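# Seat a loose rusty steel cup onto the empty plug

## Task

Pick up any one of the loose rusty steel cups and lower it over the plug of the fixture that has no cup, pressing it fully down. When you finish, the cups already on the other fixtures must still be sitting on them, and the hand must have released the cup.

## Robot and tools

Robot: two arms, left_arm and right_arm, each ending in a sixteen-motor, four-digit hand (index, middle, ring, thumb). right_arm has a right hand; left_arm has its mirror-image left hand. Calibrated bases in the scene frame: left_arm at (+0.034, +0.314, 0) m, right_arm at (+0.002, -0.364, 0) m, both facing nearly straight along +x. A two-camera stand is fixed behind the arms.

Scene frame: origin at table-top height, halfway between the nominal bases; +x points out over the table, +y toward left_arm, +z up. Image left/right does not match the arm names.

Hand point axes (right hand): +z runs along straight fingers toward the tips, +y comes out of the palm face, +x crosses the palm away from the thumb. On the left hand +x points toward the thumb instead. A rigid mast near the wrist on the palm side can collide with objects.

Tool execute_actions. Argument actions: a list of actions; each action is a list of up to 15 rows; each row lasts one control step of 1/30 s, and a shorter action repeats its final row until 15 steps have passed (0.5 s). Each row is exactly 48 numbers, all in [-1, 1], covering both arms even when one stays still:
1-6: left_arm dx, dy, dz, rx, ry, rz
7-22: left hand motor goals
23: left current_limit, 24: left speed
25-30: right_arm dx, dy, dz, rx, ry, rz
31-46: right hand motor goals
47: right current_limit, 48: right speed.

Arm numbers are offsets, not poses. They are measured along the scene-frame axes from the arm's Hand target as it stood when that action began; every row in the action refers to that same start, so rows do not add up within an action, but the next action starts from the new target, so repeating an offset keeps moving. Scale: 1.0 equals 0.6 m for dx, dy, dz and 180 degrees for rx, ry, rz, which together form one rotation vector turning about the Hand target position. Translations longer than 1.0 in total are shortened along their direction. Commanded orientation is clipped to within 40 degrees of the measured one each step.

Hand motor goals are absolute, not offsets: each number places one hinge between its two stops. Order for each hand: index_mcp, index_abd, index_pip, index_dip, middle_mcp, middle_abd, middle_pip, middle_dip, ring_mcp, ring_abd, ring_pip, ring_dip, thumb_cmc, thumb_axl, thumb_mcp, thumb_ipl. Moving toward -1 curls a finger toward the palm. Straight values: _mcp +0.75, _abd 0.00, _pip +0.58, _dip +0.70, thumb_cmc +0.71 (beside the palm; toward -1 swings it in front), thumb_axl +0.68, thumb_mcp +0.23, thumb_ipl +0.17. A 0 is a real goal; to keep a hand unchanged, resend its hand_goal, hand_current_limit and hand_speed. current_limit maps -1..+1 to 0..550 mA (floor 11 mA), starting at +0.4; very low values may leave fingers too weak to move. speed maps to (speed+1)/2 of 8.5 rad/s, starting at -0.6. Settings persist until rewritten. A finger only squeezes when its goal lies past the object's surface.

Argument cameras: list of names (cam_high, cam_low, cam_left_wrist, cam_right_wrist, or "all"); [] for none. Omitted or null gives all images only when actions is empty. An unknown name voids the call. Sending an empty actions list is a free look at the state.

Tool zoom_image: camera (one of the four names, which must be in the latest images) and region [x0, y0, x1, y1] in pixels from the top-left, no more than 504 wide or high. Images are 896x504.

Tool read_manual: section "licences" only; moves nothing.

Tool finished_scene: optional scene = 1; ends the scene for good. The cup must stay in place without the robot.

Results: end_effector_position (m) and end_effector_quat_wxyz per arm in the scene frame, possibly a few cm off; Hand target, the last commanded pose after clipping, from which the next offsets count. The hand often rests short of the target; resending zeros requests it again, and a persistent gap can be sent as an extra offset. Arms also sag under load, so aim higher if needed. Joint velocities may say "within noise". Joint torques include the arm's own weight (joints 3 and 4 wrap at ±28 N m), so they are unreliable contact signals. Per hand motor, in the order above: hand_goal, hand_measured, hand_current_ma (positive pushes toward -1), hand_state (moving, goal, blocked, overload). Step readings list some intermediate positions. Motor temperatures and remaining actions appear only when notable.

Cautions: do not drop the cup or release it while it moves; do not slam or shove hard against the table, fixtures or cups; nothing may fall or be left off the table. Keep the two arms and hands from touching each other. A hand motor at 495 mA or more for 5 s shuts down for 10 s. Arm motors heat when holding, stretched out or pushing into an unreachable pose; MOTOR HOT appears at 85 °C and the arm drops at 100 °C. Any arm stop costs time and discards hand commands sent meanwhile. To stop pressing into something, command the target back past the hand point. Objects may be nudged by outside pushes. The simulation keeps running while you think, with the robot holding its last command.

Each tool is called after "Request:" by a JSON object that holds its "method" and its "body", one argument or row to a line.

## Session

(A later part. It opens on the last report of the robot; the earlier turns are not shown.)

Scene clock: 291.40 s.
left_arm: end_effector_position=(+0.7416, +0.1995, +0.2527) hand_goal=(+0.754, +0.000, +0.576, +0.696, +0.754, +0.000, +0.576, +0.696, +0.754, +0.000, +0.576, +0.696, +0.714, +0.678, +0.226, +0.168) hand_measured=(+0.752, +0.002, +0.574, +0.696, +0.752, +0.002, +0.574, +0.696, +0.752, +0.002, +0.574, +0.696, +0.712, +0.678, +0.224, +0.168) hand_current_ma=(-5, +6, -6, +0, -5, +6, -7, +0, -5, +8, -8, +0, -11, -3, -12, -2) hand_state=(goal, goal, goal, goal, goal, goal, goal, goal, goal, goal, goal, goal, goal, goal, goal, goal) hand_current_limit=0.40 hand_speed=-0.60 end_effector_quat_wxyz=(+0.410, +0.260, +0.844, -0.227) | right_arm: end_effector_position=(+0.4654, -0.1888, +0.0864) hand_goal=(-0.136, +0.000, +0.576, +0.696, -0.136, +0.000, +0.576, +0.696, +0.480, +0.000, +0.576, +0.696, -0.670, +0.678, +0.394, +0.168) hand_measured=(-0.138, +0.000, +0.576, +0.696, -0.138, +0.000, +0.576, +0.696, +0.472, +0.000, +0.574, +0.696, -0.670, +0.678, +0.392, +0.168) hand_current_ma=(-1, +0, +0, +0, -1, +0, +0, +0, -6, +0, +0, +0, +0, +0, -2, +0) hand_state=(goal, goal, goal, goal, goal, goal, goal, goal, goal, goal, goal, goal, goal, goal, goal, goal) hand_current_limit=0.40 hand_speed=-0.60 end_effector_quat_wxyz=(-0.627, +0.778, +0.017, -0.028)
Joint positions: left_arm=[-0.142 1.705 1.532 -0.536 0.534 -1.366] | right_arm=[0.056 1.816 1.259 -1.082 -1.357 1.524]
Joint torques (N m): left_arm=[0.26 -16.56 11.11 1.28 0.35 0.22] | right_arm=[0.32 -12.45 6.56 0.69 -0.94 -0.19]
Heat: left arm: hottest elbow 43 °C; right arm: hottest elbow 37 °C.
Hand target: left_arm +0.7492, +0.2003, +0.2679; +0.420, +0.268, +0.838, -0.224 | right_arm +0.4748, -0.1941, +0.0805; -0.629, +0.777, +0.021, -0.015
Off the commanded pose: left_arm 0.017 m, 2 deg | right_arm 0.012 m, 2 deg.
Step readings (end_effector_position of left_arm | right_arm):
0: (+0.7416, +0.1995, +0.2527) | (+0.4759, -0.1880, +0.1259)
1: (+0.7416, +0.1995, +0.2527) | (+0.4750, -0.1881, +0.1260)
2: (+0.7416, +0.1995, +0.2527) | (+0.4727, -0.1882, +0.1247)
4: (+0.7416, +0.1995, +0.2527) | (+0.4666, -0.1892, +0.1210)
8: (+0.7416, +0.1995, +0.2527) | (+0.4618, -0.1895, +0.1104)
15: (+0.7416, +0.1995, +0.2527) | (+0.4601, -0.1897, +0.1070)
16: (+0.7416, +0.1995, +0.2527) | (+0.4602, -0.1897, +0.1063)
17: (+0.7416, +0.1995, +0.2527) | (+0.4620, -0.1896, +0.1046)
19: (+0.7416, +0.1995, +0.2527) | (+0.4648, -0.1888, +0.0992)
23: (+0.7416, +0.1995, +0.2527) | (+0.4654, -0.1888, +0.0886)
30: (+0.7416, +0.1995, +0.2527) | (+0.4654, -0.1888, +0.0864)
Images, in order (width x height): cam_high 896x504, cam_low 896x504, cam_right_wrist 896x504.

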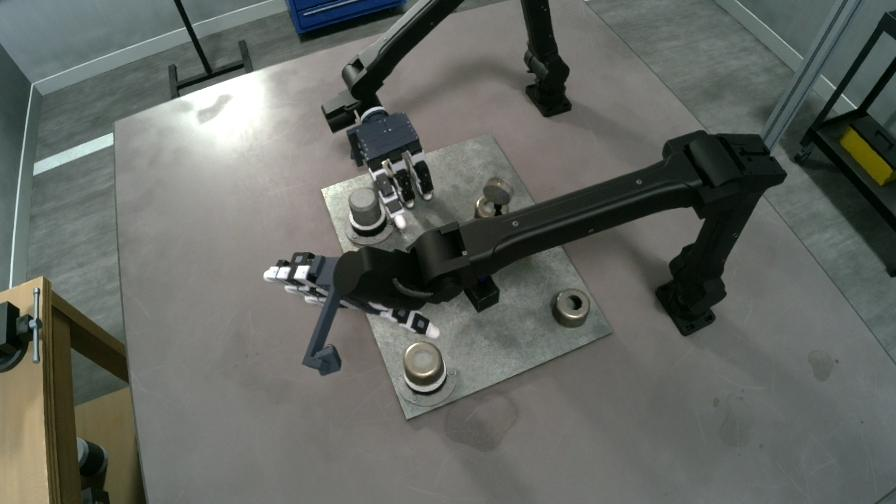

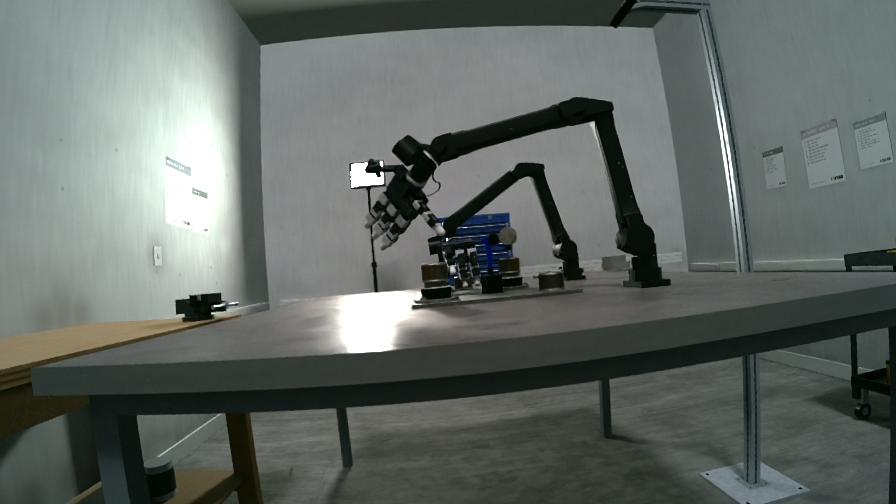

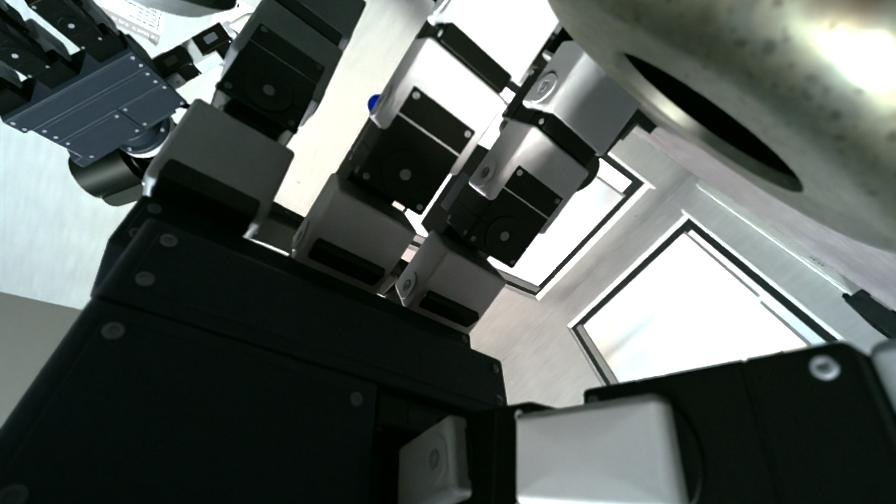

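Request:
{"method": "execute_actions", "body": {
  "actions": [
    [[0,0,0,0,0,0, 0.754,0,0.576,0.696,0.754,0,0.576,0.696,0.754,0,0.576,0.696,0.714,0.678,0.226,0.168,0.4,-0.6, 0.03,0,-0.008,0,0,0, -0.137,0,0.576,0.696,-0.137,0,0.576,0.696,0.48,0,0.576,0.696,-0.671,0.678,0.393,0.168,0.4,-0.6]]
  ],
  "cameras": ["cam_high","cam_low","cam_right_wrist"]
}}

Request:
{"method": "zoom_image", "body": {
  "camera": "cam_high",
  "region": [330, 90, 450, 250]
}}

Request:
{"method": "zoom_image", "body": {
  "camera": "cam_low",
  "region": [400, 220, 500, 310]
}}

Scene clock: 301.87 s.
left_arm: end_effector_position=(+0.7416, +0.1995, +0.2527) hand_goal=(+0.754, +0.000, +0.576, +0.696, +0.754, +0.000, +0.576, +0.696, +0.754, +0.000, +0.576, +0.696, +0.714, +0.678, +0.226, +0.168) hand_measured=(+0.752, +0.002, +0.574, +0.696, +0.752, +0.002, +0.574, +0.696, +0.752, +0.002, +0.574, +0.696, +0.712, +0.678, +0.224, +0.168) hand_current_ma=(-5, +6, -6, +0, -5, +6, -7, +0, -5, +8, -8, +0, -11, -3, -12, -2) hand_state=(goal, goal, goal, goal, goal, goal, goal, goal, goal, goal, goal, goal, goal, goal, goal, goal) hand_current_limit=0.40 hand_speed=-0.60 end_effector_quat_wxyz=(+0.410, +0.260, +0.844, -0.227) | right_arm: end_effector_position=(+0.4689, -0.1887, +0.0793) hand_goal=(-0.136, +0.000, +0.576, +0.696, -0.136, +0.000, +0.576, +0.696, +0.480, +0.000, +0.576, +0.696, -0.670, +0.678, +0.394, +0.168) hand_measured=(-0.138, +0.000, +0.576, +0.696, -0.142, +0.004, +0.574, +0.694, +0.476, +0.002, +0.574, +0.696, -0.670, +0.678, +0.392, +0.168) hand_current_ma=(-1, +0, +0, +0, -3, +1, +0, +0, -3, +1, -1, +0, +0, +0, -2, +0) hand_state=(goal, goal, goal, goal, goal, goal, goal, goal, goal, goal, goal, goal, goal, goal, goal, goal) hand_current_limit=0.40 hand_speed=-0.60 end_effector_quat_wxyz=(-0.631, +0.775, +0.008, -0.035)
Joint positions: left_arm=[-0.142 1.705 1.532 -0.536 0.534 -1.366] | right_arm=[0.053 1.844 1.272 -1.082 -1.368 1.532]
Joint torques (N m): left_arm=[0.15 -16.56 11.1 1.26 0.36 0.21] | right_arm=[0.38 -11.52 9.44 0.27 -0.57 -0.19]
Heat: left arm: hottest elbow 43 °C; right arm: hottest elbow 37 °C.
Hand target: left_arm +0.7492, +0.2003, +0.2679; +0.420, +0.268, +0.838, -0.224 | right_arm +0.4928, -0.1941, +0.0757; -0.629, +0.777, +0.021, -0.015
Off the commanded pose: left_arm 0.017 m, 2 deg | right_arm 0.025 m, 3 deg.
Step readings (end_effector_position of left_arm | right_arm):
0: (+0.7416, +0.1995, +0.2527) | (+0.4654, -0.1888, +0.0864)
1: (+0.7416, +0.1995, +0.2527) | (+0.4653, -0.1888, +0.0858)
2: (+0.7416, +0.1995, +0.2527) | (+0.4664, -0.1887, +0.0853)
4: (+0.7416, +0.1995, +0.2527) | (+0.4671, -0.1887, +0.0799)
8: (+0.7416, +0.1995, +0.2527) | (+0.4685, -0.1895, +0.0789)
15: (+0.7416, +0.1995, +0.2527) | (+0.4689, -0.1887, +0.0793)
Images, in order (width x height): cam_high 896x504, cam_low 896x504, cam_right_wrist 896x504.

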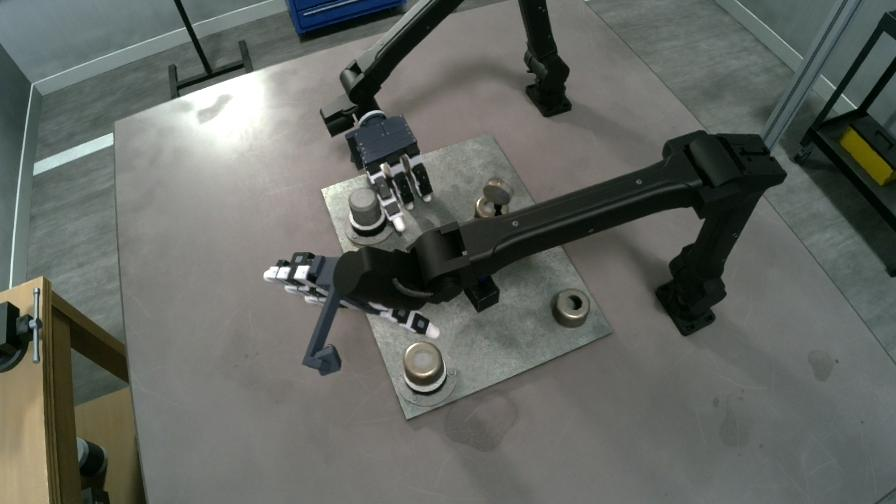

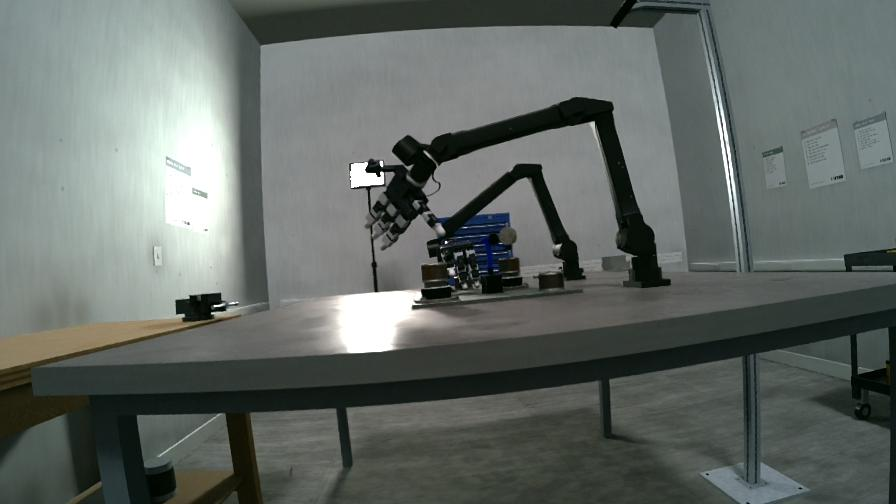

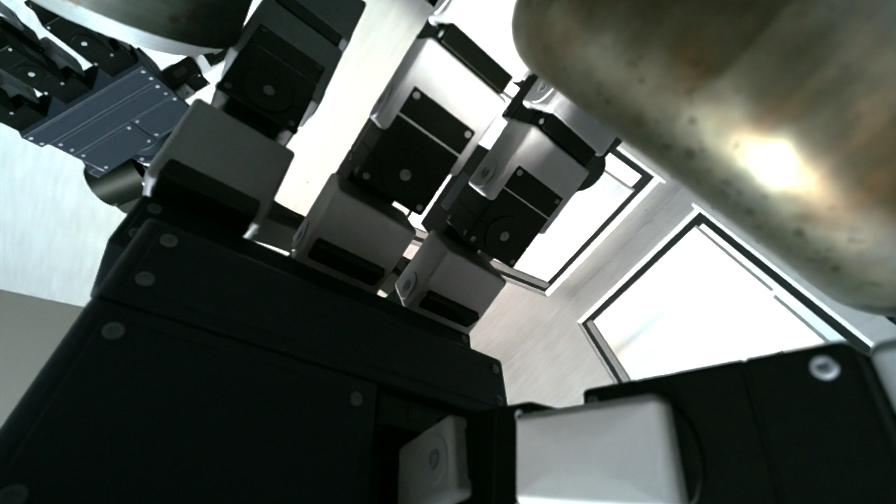

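Scaled by 3.150 from the camera's 896x504 image, which has a finer 1280x720 frame.

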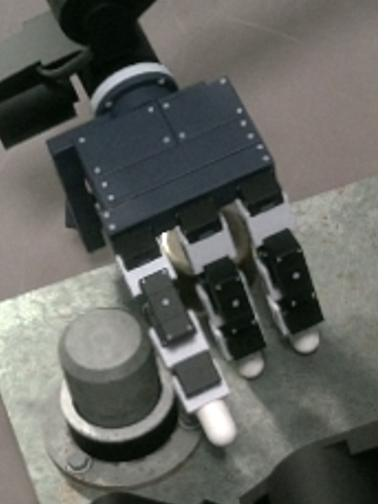

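Scaled by 5.040 from the camera's 896x504 image, which has a finer 1280x720 frame.

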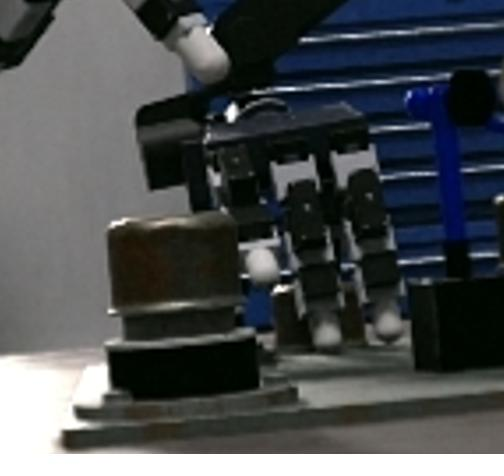

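Request:
{"method": "execute_actions", "body": {
  "actions": [
    [[0,0,0,0,0,0, 0.754,0,0.576,0.696,0.754,0,0.576,0.696,0.754,0,0.576,0.696,0.714,0.678,0.226,0.168,0.4,-0.6, 0.015,0,0.008,0,0.01,0, -0.137,0,0.576,0.696,-0.137,0,0.576,0.696,0.48,0,0.576,0.696,-0.671,0.678,0.393,0.168,0.4,-0.6]]
  ],
  "cameras": ["cam_high","cam_low","cam_right_wrist"]
}}

Request:
{"method": "zoom_image", "body": {
  "camera": "cam_low",
  "region": [400, 220, 500, 310]
}}

Scene clock: 313.50 s.
left_arm: end_effector_position=(+0.7416, +0.1995, +0.2527) hand_goal=(+0.754, +0.000, +0.576, +0.696, +0.754, +0.000, +0.576, +0.696, +0.754, +0.000, +0.576, +0.696, +0.714, +0.678, +0.226, +0.168) hand_measured=(+0.752, +0.002, +0.574, +0.696, +0.752, +0.002, +0.574, +0.696, +0.752, +0.002, +0.574, +0.696, +0.712, +0.678, +0.224, +0.168) hand_current_ma=(-5, +6, -6, +0, -5, +6, -7, +0, -5, +8, -8, +0, -11, -3, -12, -2) hand_state=(goal, goal, goal, goal, goal, goal, goal, goal, goal, goal, goal, goal, goal, goal, goal, goal) hand_current_limit=0.40 hand_speed=-0.60 end_effector_quat_wxyz=(+0.410, +0.260, +0.844, -0.227) | right_arm: end_effector_position=(+0.4765, -0.1854, +0.0829) hand_goal=(-0.136, +0.000, +0.576, +0.696, -0.136, +0.000, +0.576, +0.696, +0.480, +0.000, +0.576, +0.696, -0.670, +0.678, +0.394, +0.168) hand_measured=(-0.138, +0.000, +0.576, +0.696, -0.142, +0.002, +0.574, +0.694, +0.492, +0.008, +0.574, +0.696, -0.670, +0.678, +0.392, +0.168) hand_current_ma=(-1, +0, +0, +0, -3, +1, +0, +0, +13, +5, -1, +0, +0, +0, -2, +0) hand_state=(goal, goal, goal, goal, goal, goal, goal, goal, goal, goal, goal, goal, goal, goal, goal, goal) hand_current_limit=0.40 hand_speed=-0.60 end_effector_quat_wxyz=(-0.631, +0.775, +0.009, -0.040)
Joint positions: left_arm=[-0.142 1.705 1.532 -0.536 0.534 -1.366] | right_arm=[0.059 1.862 1.31 -1.114 -1.368 1.524]
Joint torques (N m): left_arm=[0.15 -16.5 11.14 1.26 0.36 0.22] | right_arm=[0.09 -11.22 10.3 -0.32 -0.61 -0.1]
Heat: left arm: hottest elbow 43 °C; right arm: hottest elbow 37 °C.
Hand target: left_arm +0.7492, +0.2003, +0.2679; +0.420, +0.268, +0.838, -0.224 | right_arm +0.5018, -0.1941, +0.0805; -0.629, +0.777, +0.011, -0.028
Off the commanded pose: left_arm 0.017 m, 2 deg | right_arm 0.027 m, 1 deg.
Step readings (end_effector_position of left_arm | right_arm):
0: (+0.7416, +0.1995, +0.2527) | (+0.4689, -0.1887, +0.0793)
1: (+0.7416, +0.1995, +0.2527) | (+0.4691, -0.1887, +0.0791)
2: (+0.7416, +0.1995, +0.2527) | (+0.4701, -0.1879, +0.0797)
4: (+0.7416, +0.1995, +0.2527) | (+0.4734, -0.1863, +0.0804)
8: (+0.7416, +0.1995, +0.2527) | (+0.4763, -0.1854, +0.0827)
15: (+0.7416, +0.1995, +0.2527) | (+0.4765, -0.1854, +0.0829)
Images, in order (width x height): cam_high 896x504, cam_low 896x504, cam_right_wrist 896x504.

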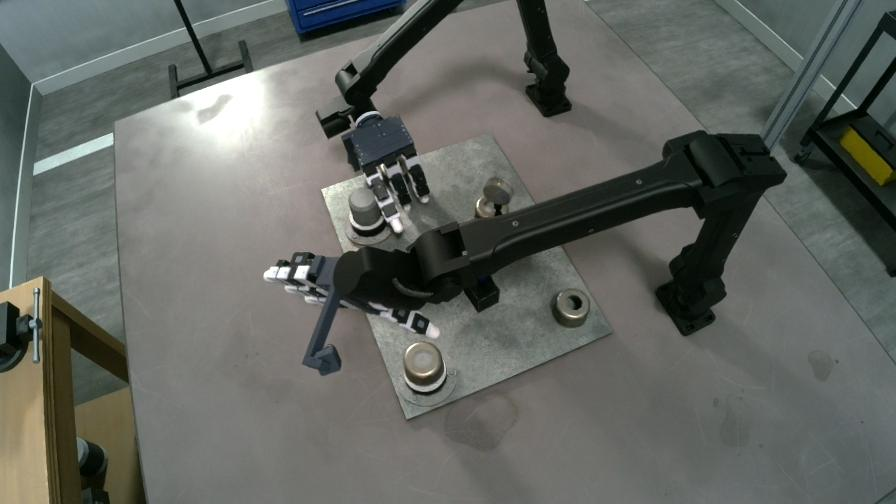

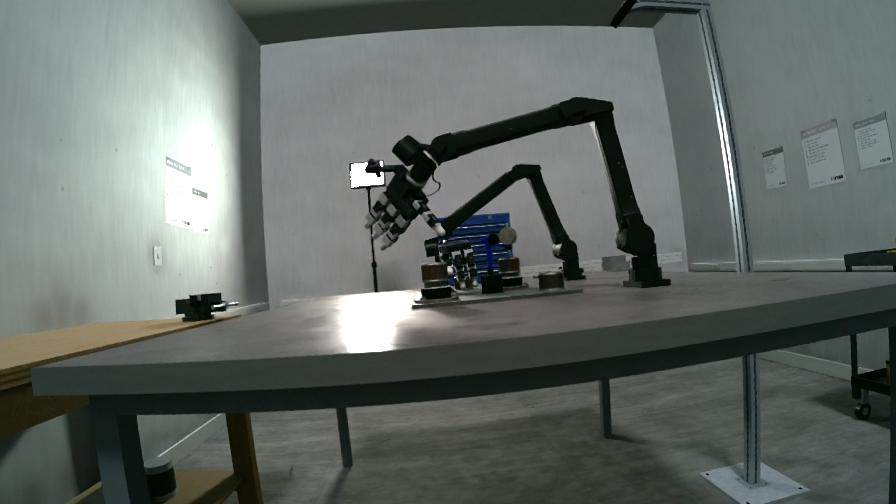

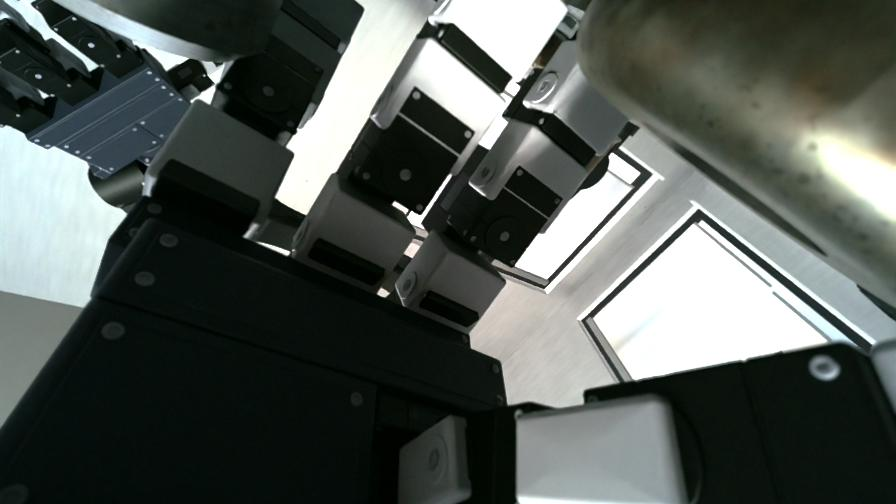

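Scaled by 5.040 from the camera's 896x504 image, which has a finer 1280x720 frame.

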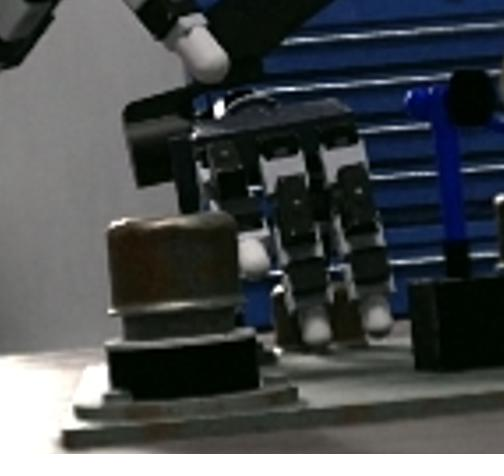

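Request:
{"method": "execute_actions", "body": {
  "actions": [
    [[0,0,0,0,0,0, 0.754,0,0.576,0.696,0.754,0,0.576,0.696,0.754,0,0.576,0.696,0.714,0.678,0.226,0.168,0.4,-0.6, -0.02,0,-0.004,0,0.0,0, -0.137,0,0.576,0.696,-0.137,0,0.576,0.696,0.95,0,0.576,0.696,-0.671,0.678,0.393,0.168,0.4,-0.6]]
  ],
  "cameras": ["cam_high","cam_low","cam_right_wrist"]
}}

Request:
{"method": "zoom_image", "body": {
  "camera": "cam_low",
  "region": [400, 220, 500, 310]
}}

Request:
{"method": "zoom_image", "body": {
  "camera": "cam_high",
  "region": [330, 90, 450, 250]
}}

Scene clock: 324.83 s.
left_arm: end_effector_position=(+0.7416, +0.1995, +0.2527) hand_goal=(+0.754, +0.000, +0.576, +0.696, +0.754, +0.000, +0.576, +0.696, +0.754, +0.000, +0.576, +0.696, +0.714, +0.678, +0.226, +0.168) hand_measured=(+0.752, +0.002, +0.574, +0.696, +0.752, +0.002, +0.574, +0.696, +0.752, +0.002, +0.574, +0.696, +0.712, +0.678, +0.224, +0.168) hand_current_ma=(-5, +6, -6, +0, -5, +6, -7, +0, -5, +8, -8, +0, -11, -3, -12, -2) hand_state=(goal, goal, goal, goal, goal, goal, goal, goal, goal, goal, goal, goal, goal, goal, goal, goal) hand_current_limit=0.40 hand_speed=-0.60 end_effector_quat_wxyz=(+0.410, +0.260, +0.844, -0.227) | right_arm: end_effector_position=(+0.4793, -0.1924, +0.0823) hand_goal=(-0.136, +0.000, +0.576, +0.696, -0.136, +0.000, +0.576, +0.696, +0.950, +0.000, +0.576, +0.696, -0.670, +0.678, +0.394, +0.168) hand_measured=(-0.138, +0.000, +0.576, +0.696, -0.142, +0.002, +0.574, +0.694, +0.930, +0.002, +0.574, +0.696, -0.670, +0.678, +0.392, +0.168) hand_current_ma=(-1, +0, +0, +0, -3, +1, +0, +0, -25, +1, -1, +0, +0, +0, -2, +0) hand_state=(goal, goal, goal, goal, goal, goal, goal, goal, goal, goal, goal, goal, goal, goal, goal, goal) hand_current_limit=0.40 hand_speed=-0.60 end_effector_quat_wxyz=(-0.630, +0.776, +0.006, -0.034)
Joint positions: left_arm=[-0.142 1.705 1.532 -0.536 0.534 -1.366] | right_arm=[0.045 1.862 1.31 -1.114 -1.365 1.519]
Joint torques (N m): left_arm=[0.21 -16.56 11.08 1.26 0.35 0.21] | right_arm=[0.38 -12.63 7.76 -0.09 -0.73 -0.17]
Heat: left arm: hottest elbow 43 °C; right arm: hottest elbow 38 °C.
Hand target: left_arm +0.7492, +0.2003, +0.2679; +0.420, +0.268, +0.838, -0.224 | right_arm +0.4898, -0.1941, +0.0781; -0.629, +0.777, +0.011, -0.028
Off the commanded pose: left_arm 0.017 m, 2 deg | right_arm 0.011 m, 1 deg.
Step readings (end_effector_position of left_arm | right_arm):
0: (+0.7416, +0.1995, +0.2527) | (+0.4765, -0.1854, +0.0829)
1: (+0.7416, +0.1995, +0.2527) | (+0.4766, -0.1854, +0.0828)
2: (+0.7416, +0.1995, +0.2527) | (+0.4766, -0.1856, +0.0826)
4: (+0.7416, +0.1995, +0.2527) | (+0.4770, -0.1865, +0.0823)
8: (+0.7416, +0.1995, +0.2527) | (+0.4777, -0.1880, +0.0823)
15: (+0.7416, +0.1995, +0.2527) | (+0.4787, -0.1909, +0.0823)
Images, in order (width x height): cam_high 896x504, cam_low 896x504, cam_right_wrist 896x504.

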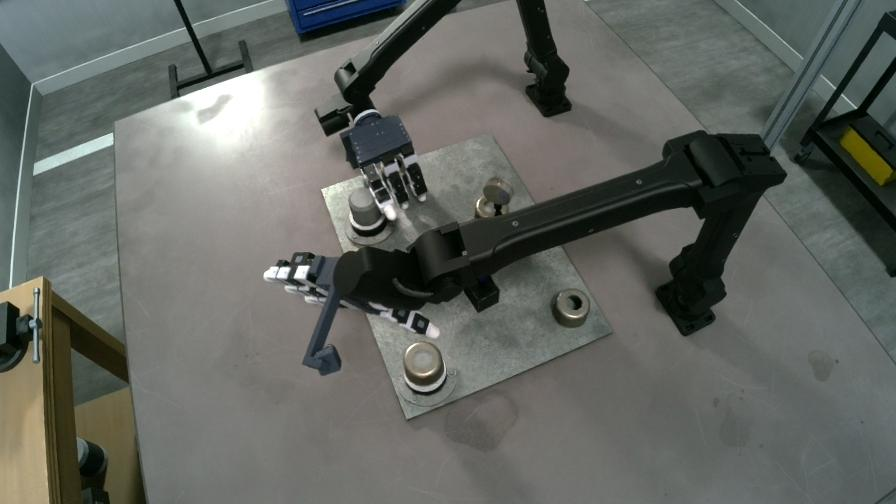

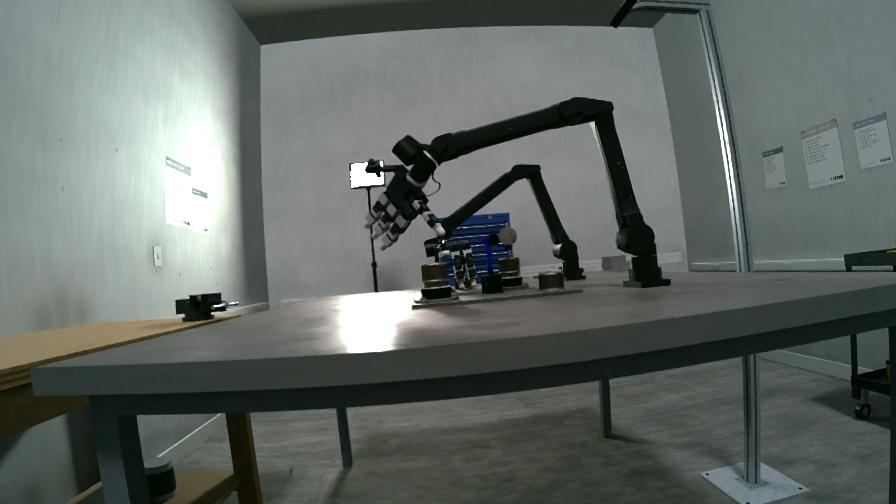

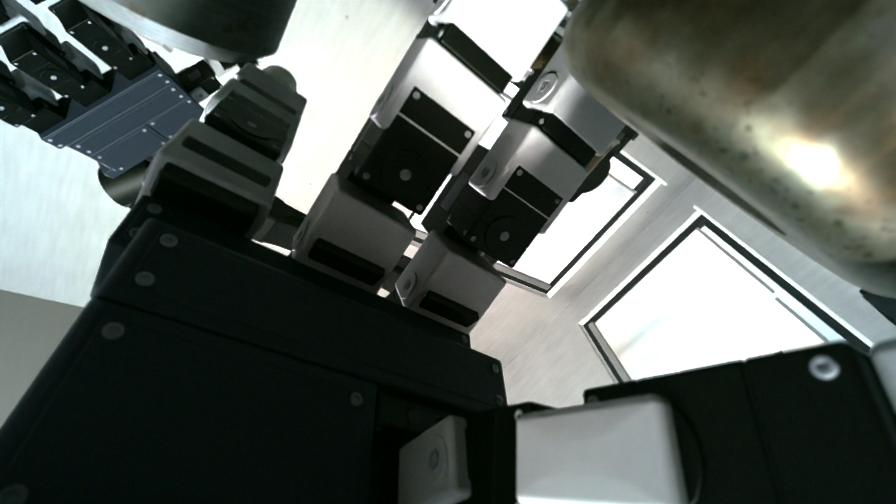

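Scaled by 5.040 from the camera's 896x504 image, which has a finer 1280x720 frame.

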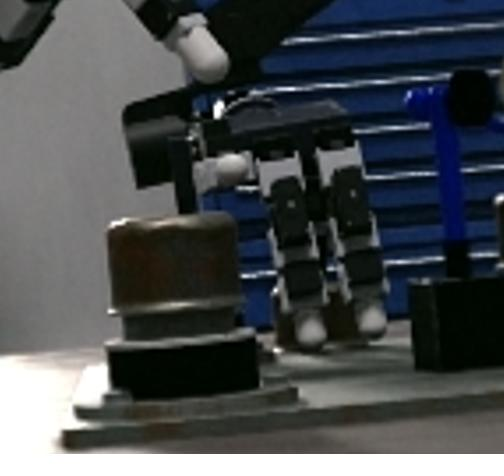

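Scaled by 3.150 from the camera's 896x504 image, which has a finer 1280x720 frame.

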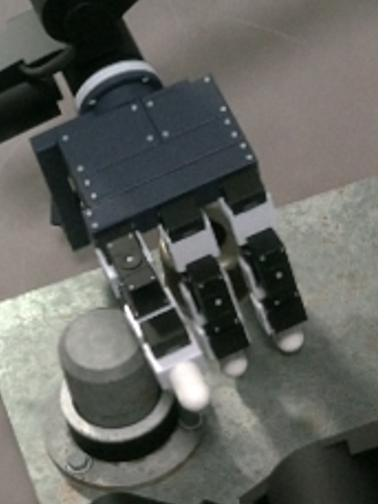

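Request:
{"method": "execute_actions", "body": {
  "actions": [
    [[0,0,0,0,0,0, 0.754,0,0.576,0.696,0.754,0,0.576,0.696,0.754,0,0.576,0.696,0.714,0.678,0.226,0.168,0.4,-0.6, 0.02,0.0,-0.007,0,0.0,0, -0.137,0,0.576,0.696,-0.137,0,0.576,0.696,0.95,0,0.576,0.696,-0.671,0.678,0.393,0.168,0.4,-0.6]]
  ],
  "cameras": ["cam_low"]
}}

Request:
{"method": "zoom_image", "body": {
  "camera": "cam_low",
  "region": [400, 220, 500, 310]
}}

Scene clock: 331.43 s.
left_arm: end_effector_position=(+0.7416, +0.1995, +0.2527) hand_goal=(+0.754, +0.000, +0.576, +0.696, +0.754, +0.000, +0.576, +0.696, +0.754, +0.000, +0.576, +0.696, +0.714, +0.678, +0.226, +0.168) hand_measured=(+0.752, +0.002, +0.574, +0.696, +0.752, +0.002, +0.574, +0.696, +0.752, +0.002, +0.574, +0.696, +0.712, +0.678, +0.224, +0.168) hand_current_ma=(-5, +6, -6, +0, -5, +6, -7, +0, -5, +8, -8, +0, -11, -3, -12, -2) hand_state=(goal, goal, goal, goal, goal, goal, goal, goal, goal, goal, goal, goal, goal, goal, goal, goal) hand_current_limit=0.40 hand_speed=-0.60 end_effector_quat_wxyz=(+0.410, +0.260, +0.844, -0.227) | right_arm: end_effector_position=(+0.4825, -0.1931, +0.0792) hand_goal=(-0.136, +0.000, +0.576, +0.696, -0.136, +0.000, +0.576, +0.696, +0.950, +0.000, +0.576, +0.696, -0.670, +0.678, +0.394, +0.168) hand_measured=(-0.138, +0.000, +0.576, +0.696, -0.138, +0.012, +0.576, +0.694, +0.932, +0.002, +0.574, +0.696, -0.670, +0.678, +0.392, +0.168) hand_current_ma=(-1, +0, +0, +0, -1, +8, +0, -1, -22, +1, -1, +0, +0, +0, -2, +0) hand_state=(goal, goal, goal, goal, goal, goal, goal, goal, goal, goal, goal, goal, goal, goal, goal, goal) hand_current_limit=0.40 hand_speed=-0.60 end_effector_quat_wxyz=(-0.632, +0.774, +0.000, -0.037)
Joint positions: left_arm=[-0.142 1.705 1.532 -0.536 0.534 -1.366] | right_arm=[0.042 1.878 1.321 -1.114 -1.369 1.529]
Joint torques (N m): left_arm=[0.32 -16.44 11.12 1.31 0.35 0.23] | right_arm=[0.5 -11.69 9.47 -0.13 -0.55 -0.14]
Heat: left arm: hottest elbow 43 °C; right arm: hottest elbow 38 °C.
Hand target: left_arm +0.7492, +0.2003, +0.2679; +0.420, +0.268, +0.838, -0.224 | right_arm +0.5018, -0.1941, +0.0739; -0.629, +0.777, +0.011, -0.028
Off the commanded pose: left_arm 0.017 m, 2 deg | right_arm 0.020 m, 2 deg.
Step readings (end_effector_position of left_arm | right_arm):
0: (+0.7416, +0.1995, +0.2527) | (+0.4793, -0.1924, +0.0823)
1: (+0.7416, +0.1995, +0.2527) | (+0.4792, -0.1924, +0.0816)
2: (+0.7416, +0.1995, +0.2527) | (+0.4797, -0.1923, +0.0813)
4: (+0.7416, +0.1995, +0.2527) | (+0.4808, -0.1917, +0.0792)
8: (+0.7416, +0.1995, +0.2527) | (+0.4825, -0.1931, +0.0792)
15: (+0.7416, +0.1995, +0.2527) | (+0.4825, -0.1931, +0.0792)
Images, in order (width x height): cam_low 896x504.

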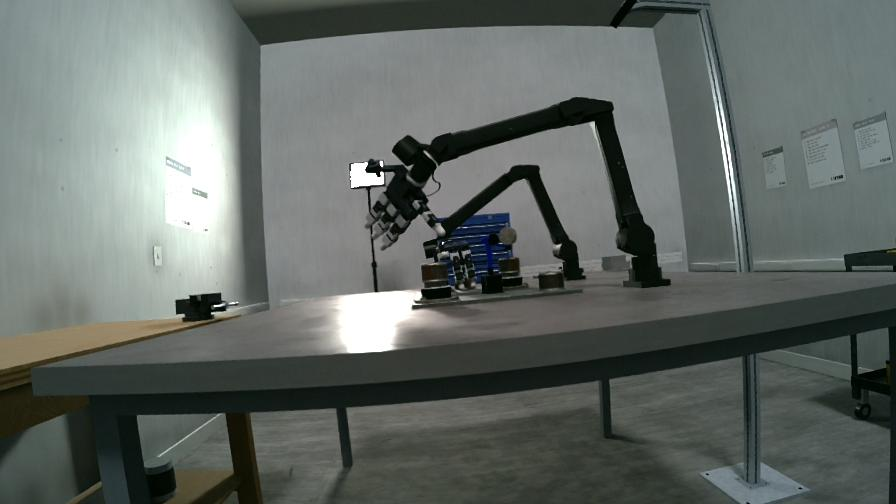

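Scaled by 5.040 from the camera's 896x504 image, which has a finer 1280x720 frame.

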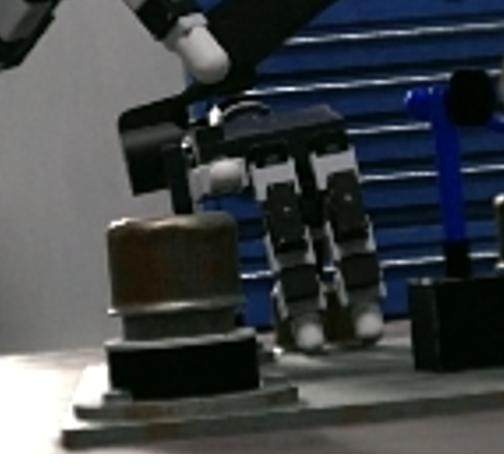

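Request:
{"method": "execute_actions", "body": {
  "actions": [
    [[0,0,0,0,0,0, 0.754,0,0.576,0.696,0.754,0,0.576,0.696,0.754,0,0.576,0.696,0.714,0.678,0.226,0.168,0.4,-0.6, 0.0,0.0,0.024,0,0.0,0, -0.137,0,0.576,0.696,-0.137,0,0.576,0.696,0.95,0,0.576,0.696,-0.671,0.678,0.393,0.168,0.4,-0.8]],
    [[0,0,0,0,0,0, 0.754,0,0.576,0.696,0.754,0,0.576,0.696,0.754,0,0.576,0.696,0.714,0.678,0.226,0.168,0.4,-0.6, 0.0,0.0,0,0,0.0,0, -0.314,0,0.576,0.696,-0.314,0,0.576,0.696,0.95,0,0.576,0.696,-0.671,0.678,0.27,0.168,0.4,-0.8]]
  ],
  "cameras": ["cam_low","cam_high","cam_right_wrist"]
}}

Request:
{"method": "zoom_image", "body": {
  "camera": "cam_low",
  "region": [400, 220, 500, 310]
}}

Request:
{"method": "zoom_image", "body": {
  "camera": "cam_high",
  "region": [330, 90, 450, 250]
}}

Scene clock: 347.23 s.
left_arm: end_effector_position=(+0.7416, +0.1995, +0.2527) hand_goal=(+0.754, +0.000, +0.576, +0.696, +0.754, +0.000, +0.576, +0.696, +0.754, +0.000, +0.576, +0.696, +0.714, +0.678, +0.226, +0.168) hand_measured=(+0.752, +0.002, +0.574, +0.696, +0.752, +0.002, +0.574, +0.696, +0.752, +0.002, +0.574, +0.696, +0.712, +0.678, +0.224, +0.168) hand_current_ma=(-5, +6, -6, +0, -5, +6, -7, +0, -5, +8, -8, +0, -11, -3, -12, -2) hand_state=(goal, goal, goal, goal, goal, goal, goal, goal, goal, goal, goal, goal, goal, goal, goal, goal) hand_current_limit=0.40 hand_speed=-0.60 end_effector_quat_wxyz=(+0.410, +0.260, +0.844, -0.227) | right_arm: end_effector_position=(+0.4823, -0.1885, +0.0826) hand_goal=(-0.314, +0.000, +0.576, +0.696, -0.314, +0.000, +0.576, +0.696, +0.950, +0.000, +0.576, +0.696, -0.670, +0.678, +0.270, +0.168) hand_measured=(-0.314, +0.000, +0.576, +0.696, -0.276, +0.002, +0.586, +0.702, +0.932, +0.002, +0.574, +0.696, -0.670, +0.678, +0.276, +0.170) hand_current_ma=(+0, +0, +0, +0, +67, +1, +9, +4, -21, +1, -1, +0, +0, +0, +6, +1) hand_state=(goal, goal, goal, goal, blocked, goal, goal, goal, goal, goal, goal, goal, goal, goal, goal, goal) hand_current_limit=0.40 hand_speed=-0.80 end_effector_quat_wxyz=(-0.630, +0.776, +0.005, -0.041)
Joint positions: left_arm=[-0.142 1.705 1.532 -0.536 0.534 -1.366] | right_arm=[0.053 1.878 1.333 -1.134 -1.365 1.519]
Joint torques (N m): left_arm=[0.15 -16.5 11.15 1.28 0.35 0.23] | right_arm=[0.5 -13.22 9.63 -0.58 -0.68 -0.11]
Heat: left arm: hottest elbow 44 °C; right arm: hottest elbow 39 °C.
Hand target: left_arm +0.7492, +0.2003, +0.2679; +0.420, +0.268, +0.838, -0.224 | right_arm +0.5018, -0.1941, +0.0883; -0.629, +0.777, +0.011, -0.028
Off the commanded pose: left_arm 0.017 m, 2 deg | right_arm 0.021 m, 2 deg.
Step readings (end_effector_position of left_arm | right_arm):
0: (+0.7416, +0.1995, +0.2527) | (+0.4825, -0.1931, +0.0792)
1: (+0.7416, +0.1995, +0.2527) | (+0.4822, -0.1932, +0.0793)
2: (+0.7416, +0.1995, +0.2527) | (+0.4819, -0.1933, +0.0797)
4: (+0.7416, +0.1995, +0.2527) | (+0.4822, -0.1937, +0.0797)
8: (+0.7416, +0.1995, +0.2527) | (+0.4815, -0.1930, +0.0797)
15: (+0.7416, +0.1995, +0.2527) | (+0.4815, -0.1930, +0.0797)
16: (+0.7416, +0.1995, +0.2527) | (+0.4815, -0.1930, +0.0797)
17: (+0.7416, +0.1995, +0.2527) | (+0.4812, -0.1930, +0.0797)
19: (+0.7416, +0.1995, +0.2527) | (+0.4813, -0.1923, +0.0802)
23: (+0.7416, +0.1995, +0.2527) | (+0.4826, -0.1900, +0.0821)
30: (+0.7416, +0.1995, +0.2527) | (+0.4823, -0.1885, +0.0826)
Images, in order (width x height): cam_high 896x504, cam_low 896x504, cam_right_wrist 896x504.

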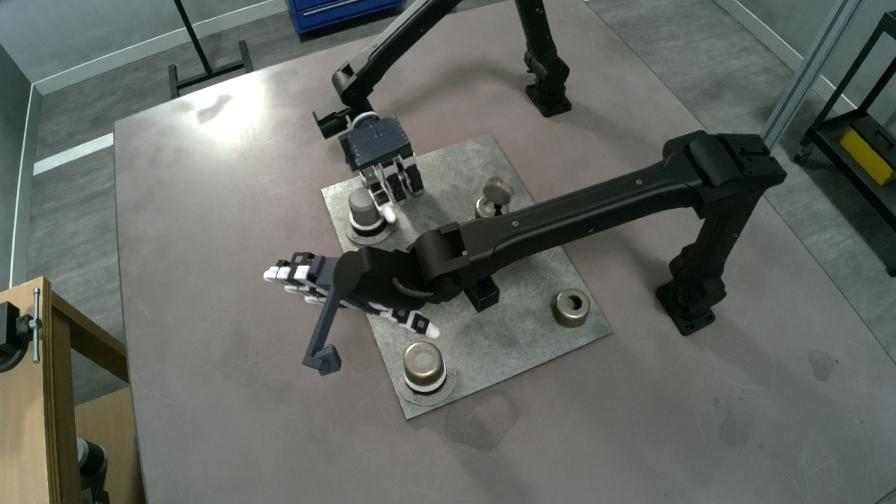

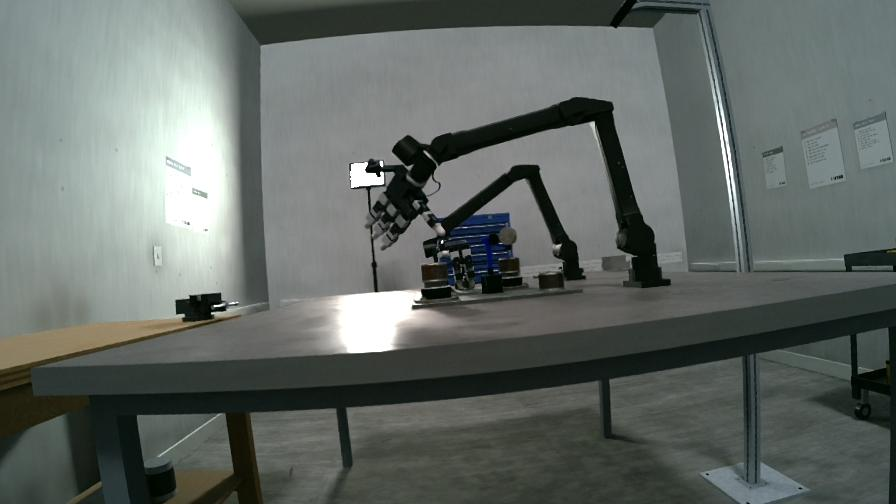

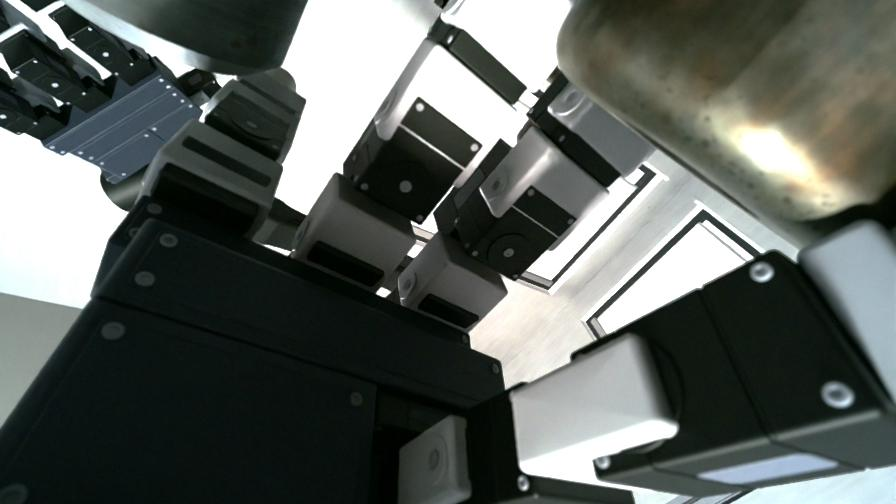

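Scaled by 5.040 from the camera's 896x504 image, which has a finer 1280x720 frame.

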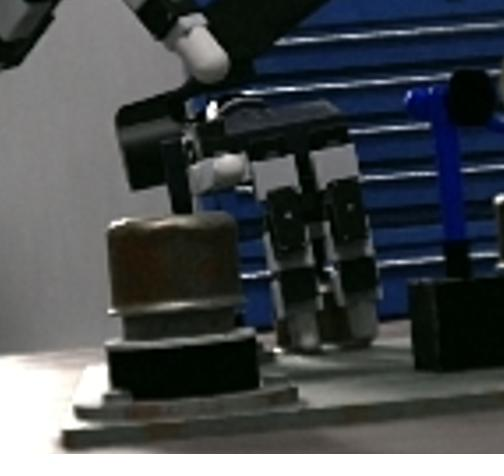

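Scaled by 3.150 from the camera's 896x504 image, which has a finer 1280x720 frame.

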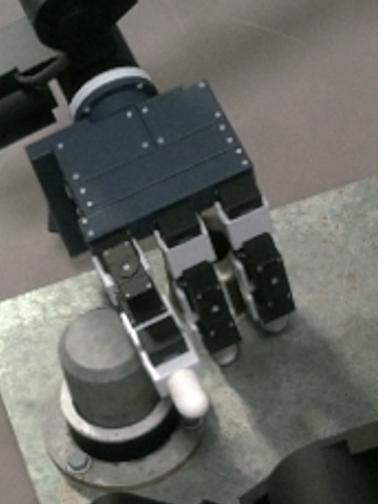

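Request:
{"method": "execute_actions", "body": {
  "actions": [
    [[0,0,0,0,0,0, 0.754,0,0.576,0.696,0.754,0,0.576,0.696,0.754,0,0.576,0.696,0.714,0.678,0.226,0.168,0.4,-0.6, 0.0,0.0,0,0,0.0,0, -0.18,0,0.576,0.696,-0.18,0,0.576,0.696,0.95,0,0.576,0.696,-0.671,0.678,0.27,0.168,0.4,-0.8]],
    [[0,0,0,0,0,0, 0.754,0,0.576,0.696,0.754,0,0.576,0.696,0.754,0,0.576,0.696,0.714,0.678,0.226,0.168,0.4,-0.6, 0.015,0.0,0.02,0,0.0,0, -0.18,0,0.576,0.696,-0.18,0,0.576,0.696,0.95,0,0.576,0.696,-0.671,0.678,0.27,0.168,0.4,-0.8]]
  ],
  "cameras": ["cam_low"]
}}

Request:
{"method": "zoom_image", "body": {
  "camera": "cam_low",
  "region": [400, 220, 500, 310]
}}

Scene clock: 360.50 s.
left_arm: end_effector_position=(+0.7416, +0.1995, +0.2527) hand_goal=(+0.754, +0.000, +0.576, +0.696, +0.754, +0.000, +0.576, +0.696, +0.754, +0.000, +0.576, +0.696, +0.714, +0.678, +0.226, +0.168) hand_measured=(+0.752, +0.002, +0.574, +0.696, +0.752, +0.002, +0.574, +0.696, +0.752, +0.002, +0.574, +0.696, +0.712, +0.678, +0.224, +0.168) hand_current_ma=(-5, +6, -6, +0, -5, +6, -7, +0, -5, +8, -8, +0, -11, -3, -12, -2) hand_state=(goal, goal, goal, goal, goal, goal, goal, goal, goal, goal, goal, goal, goal, goal, goal, goal) hand_current_limit=0.40 hand_speed=-0.60 end_effector_quat_wxyz=(+0.410, +0.260, +0.844, -0.227) | right_arm: end_effector_position=(+0.4918, -0.1920, +0.0947) hand_goal=(-0.180, +0.000, +0.576, +0.696, -0.180, +0.000, +0.576, +0.696, +0.950, +0.000, +0.576, +0.696, -0.670, +0.678, +0.270, +0.168) hand_measured=(-0.188, +0.000, +0.576, +0.696, -0.190, +0.002, +0.574, +0.696, +0.932, +0.002, +0.574, +0.696, -0.670, +0.678, +0.270, +0.170) hand_current_ma=(-6, +0, +0, +0, -8, +1, -1, +0, -21, +1, -1, +0, +0, +0, +0, +1) hand_state=(goal, goal, goal, goal, goal, goal, goal, goal, goal, goal, goal, goal, goal, goal, goal, goal) hand_current_limit=0.40 hand_speed=-0.80 end_effector_quat_wxyz=(-0.629, +0.776, +0.003, -0.038)
Joint positions: left_arm=[-0.142 1.705 1.532 -0.536 0.534 -1.366] | right_arm=[0.045 1.879 1.373 -1.171 -1.363 1.519]
Joint torques (N m): left_arm=[0.15 -16.5 11.11 1.31 0.35 0.23] | right_arm=[0.5 -13.04 10.11 -0.58 -0.76 -0.11]
Heat: left arm: hottest elbow 44 °C; right arm: hottest elbow 38 °C.
Hand target: left_arm +0.7492, +0.2003, +0.2679; +0.420, +0.268, +0.838, -0.224 | right_arm +0.5108, -0.1941, +0.1003; -0.629, +0.777, +0.011, -0.028
Off the commanded pose: left_arm 0.017 m, 2 deg | right_arm 0.020 m, 2 deg.
Step readings (end_effector_position of left_arm | right_arm):
0: (+0.7416, +0.1995, +0.2527) | (+0.4823, -0.1885, +0.0826)
1: (+0.7416, +0.1995, +0.2527) | (+0.4823, -0.1885, +0.0826)
2: (+0.7416, +0.1995, +0.2527) | (+0.4823, -0.1885, +0.0826)
4: (+0.7416, +0.1995, +0.2527) | (+0.4826, -0.1892, +0.0826)
8: (+0.7416, +0.1995, +0.2527) | (+0.4837, -0.1922, +0.0826)
15: (+0.7416, +0.1995, +0.2527) | (+0.4842, -0.1937, +0.0826)
16: (+0.7416, +0.1995, +0.2527) | (+0.4842, -0.1938, +0.0829)
17: (+0.7416, +0.1995, +0.2527) | (+0.4850, -0.1938, +0.0837)
19: (+0.7416, +0.1995, +0.2527) | (+0.4874, -0.1937, +0.0871)
23: (+0.7416, +0.1995, +0.2527) | (+0.4941, -0.1927, +0.0931)
30: (+0.7416, +0.1995, +0.2527) | (+0.4927, -0.1928, +0.0945)
Images, in order (width x height): cam_low 896x504.

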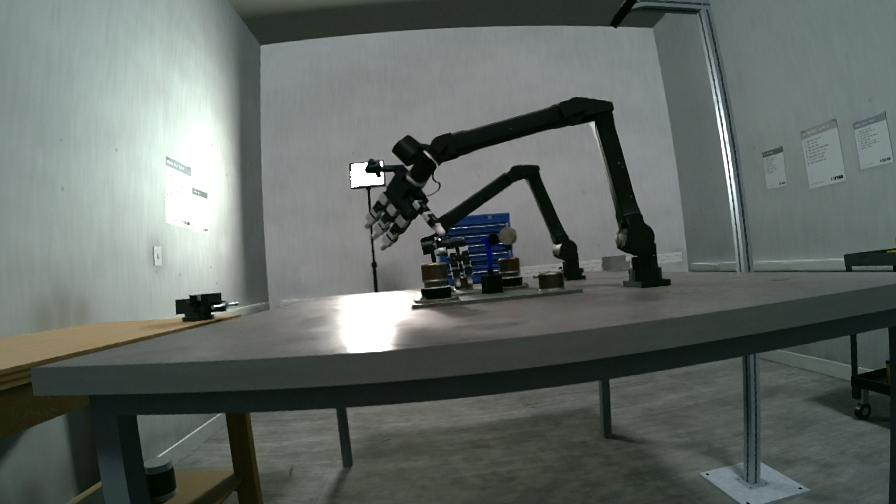

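Scaled by 5.040 from the camera's 896x504 image, which has a finer 1280x720 frame.

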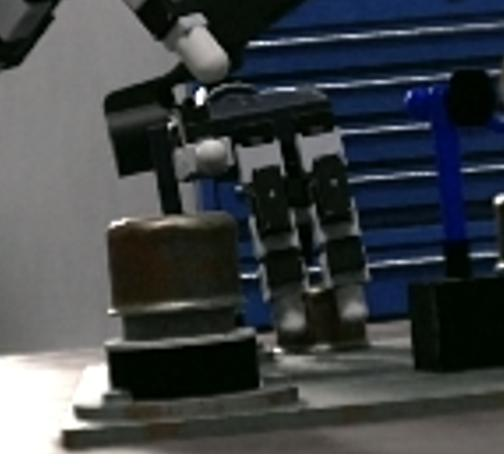

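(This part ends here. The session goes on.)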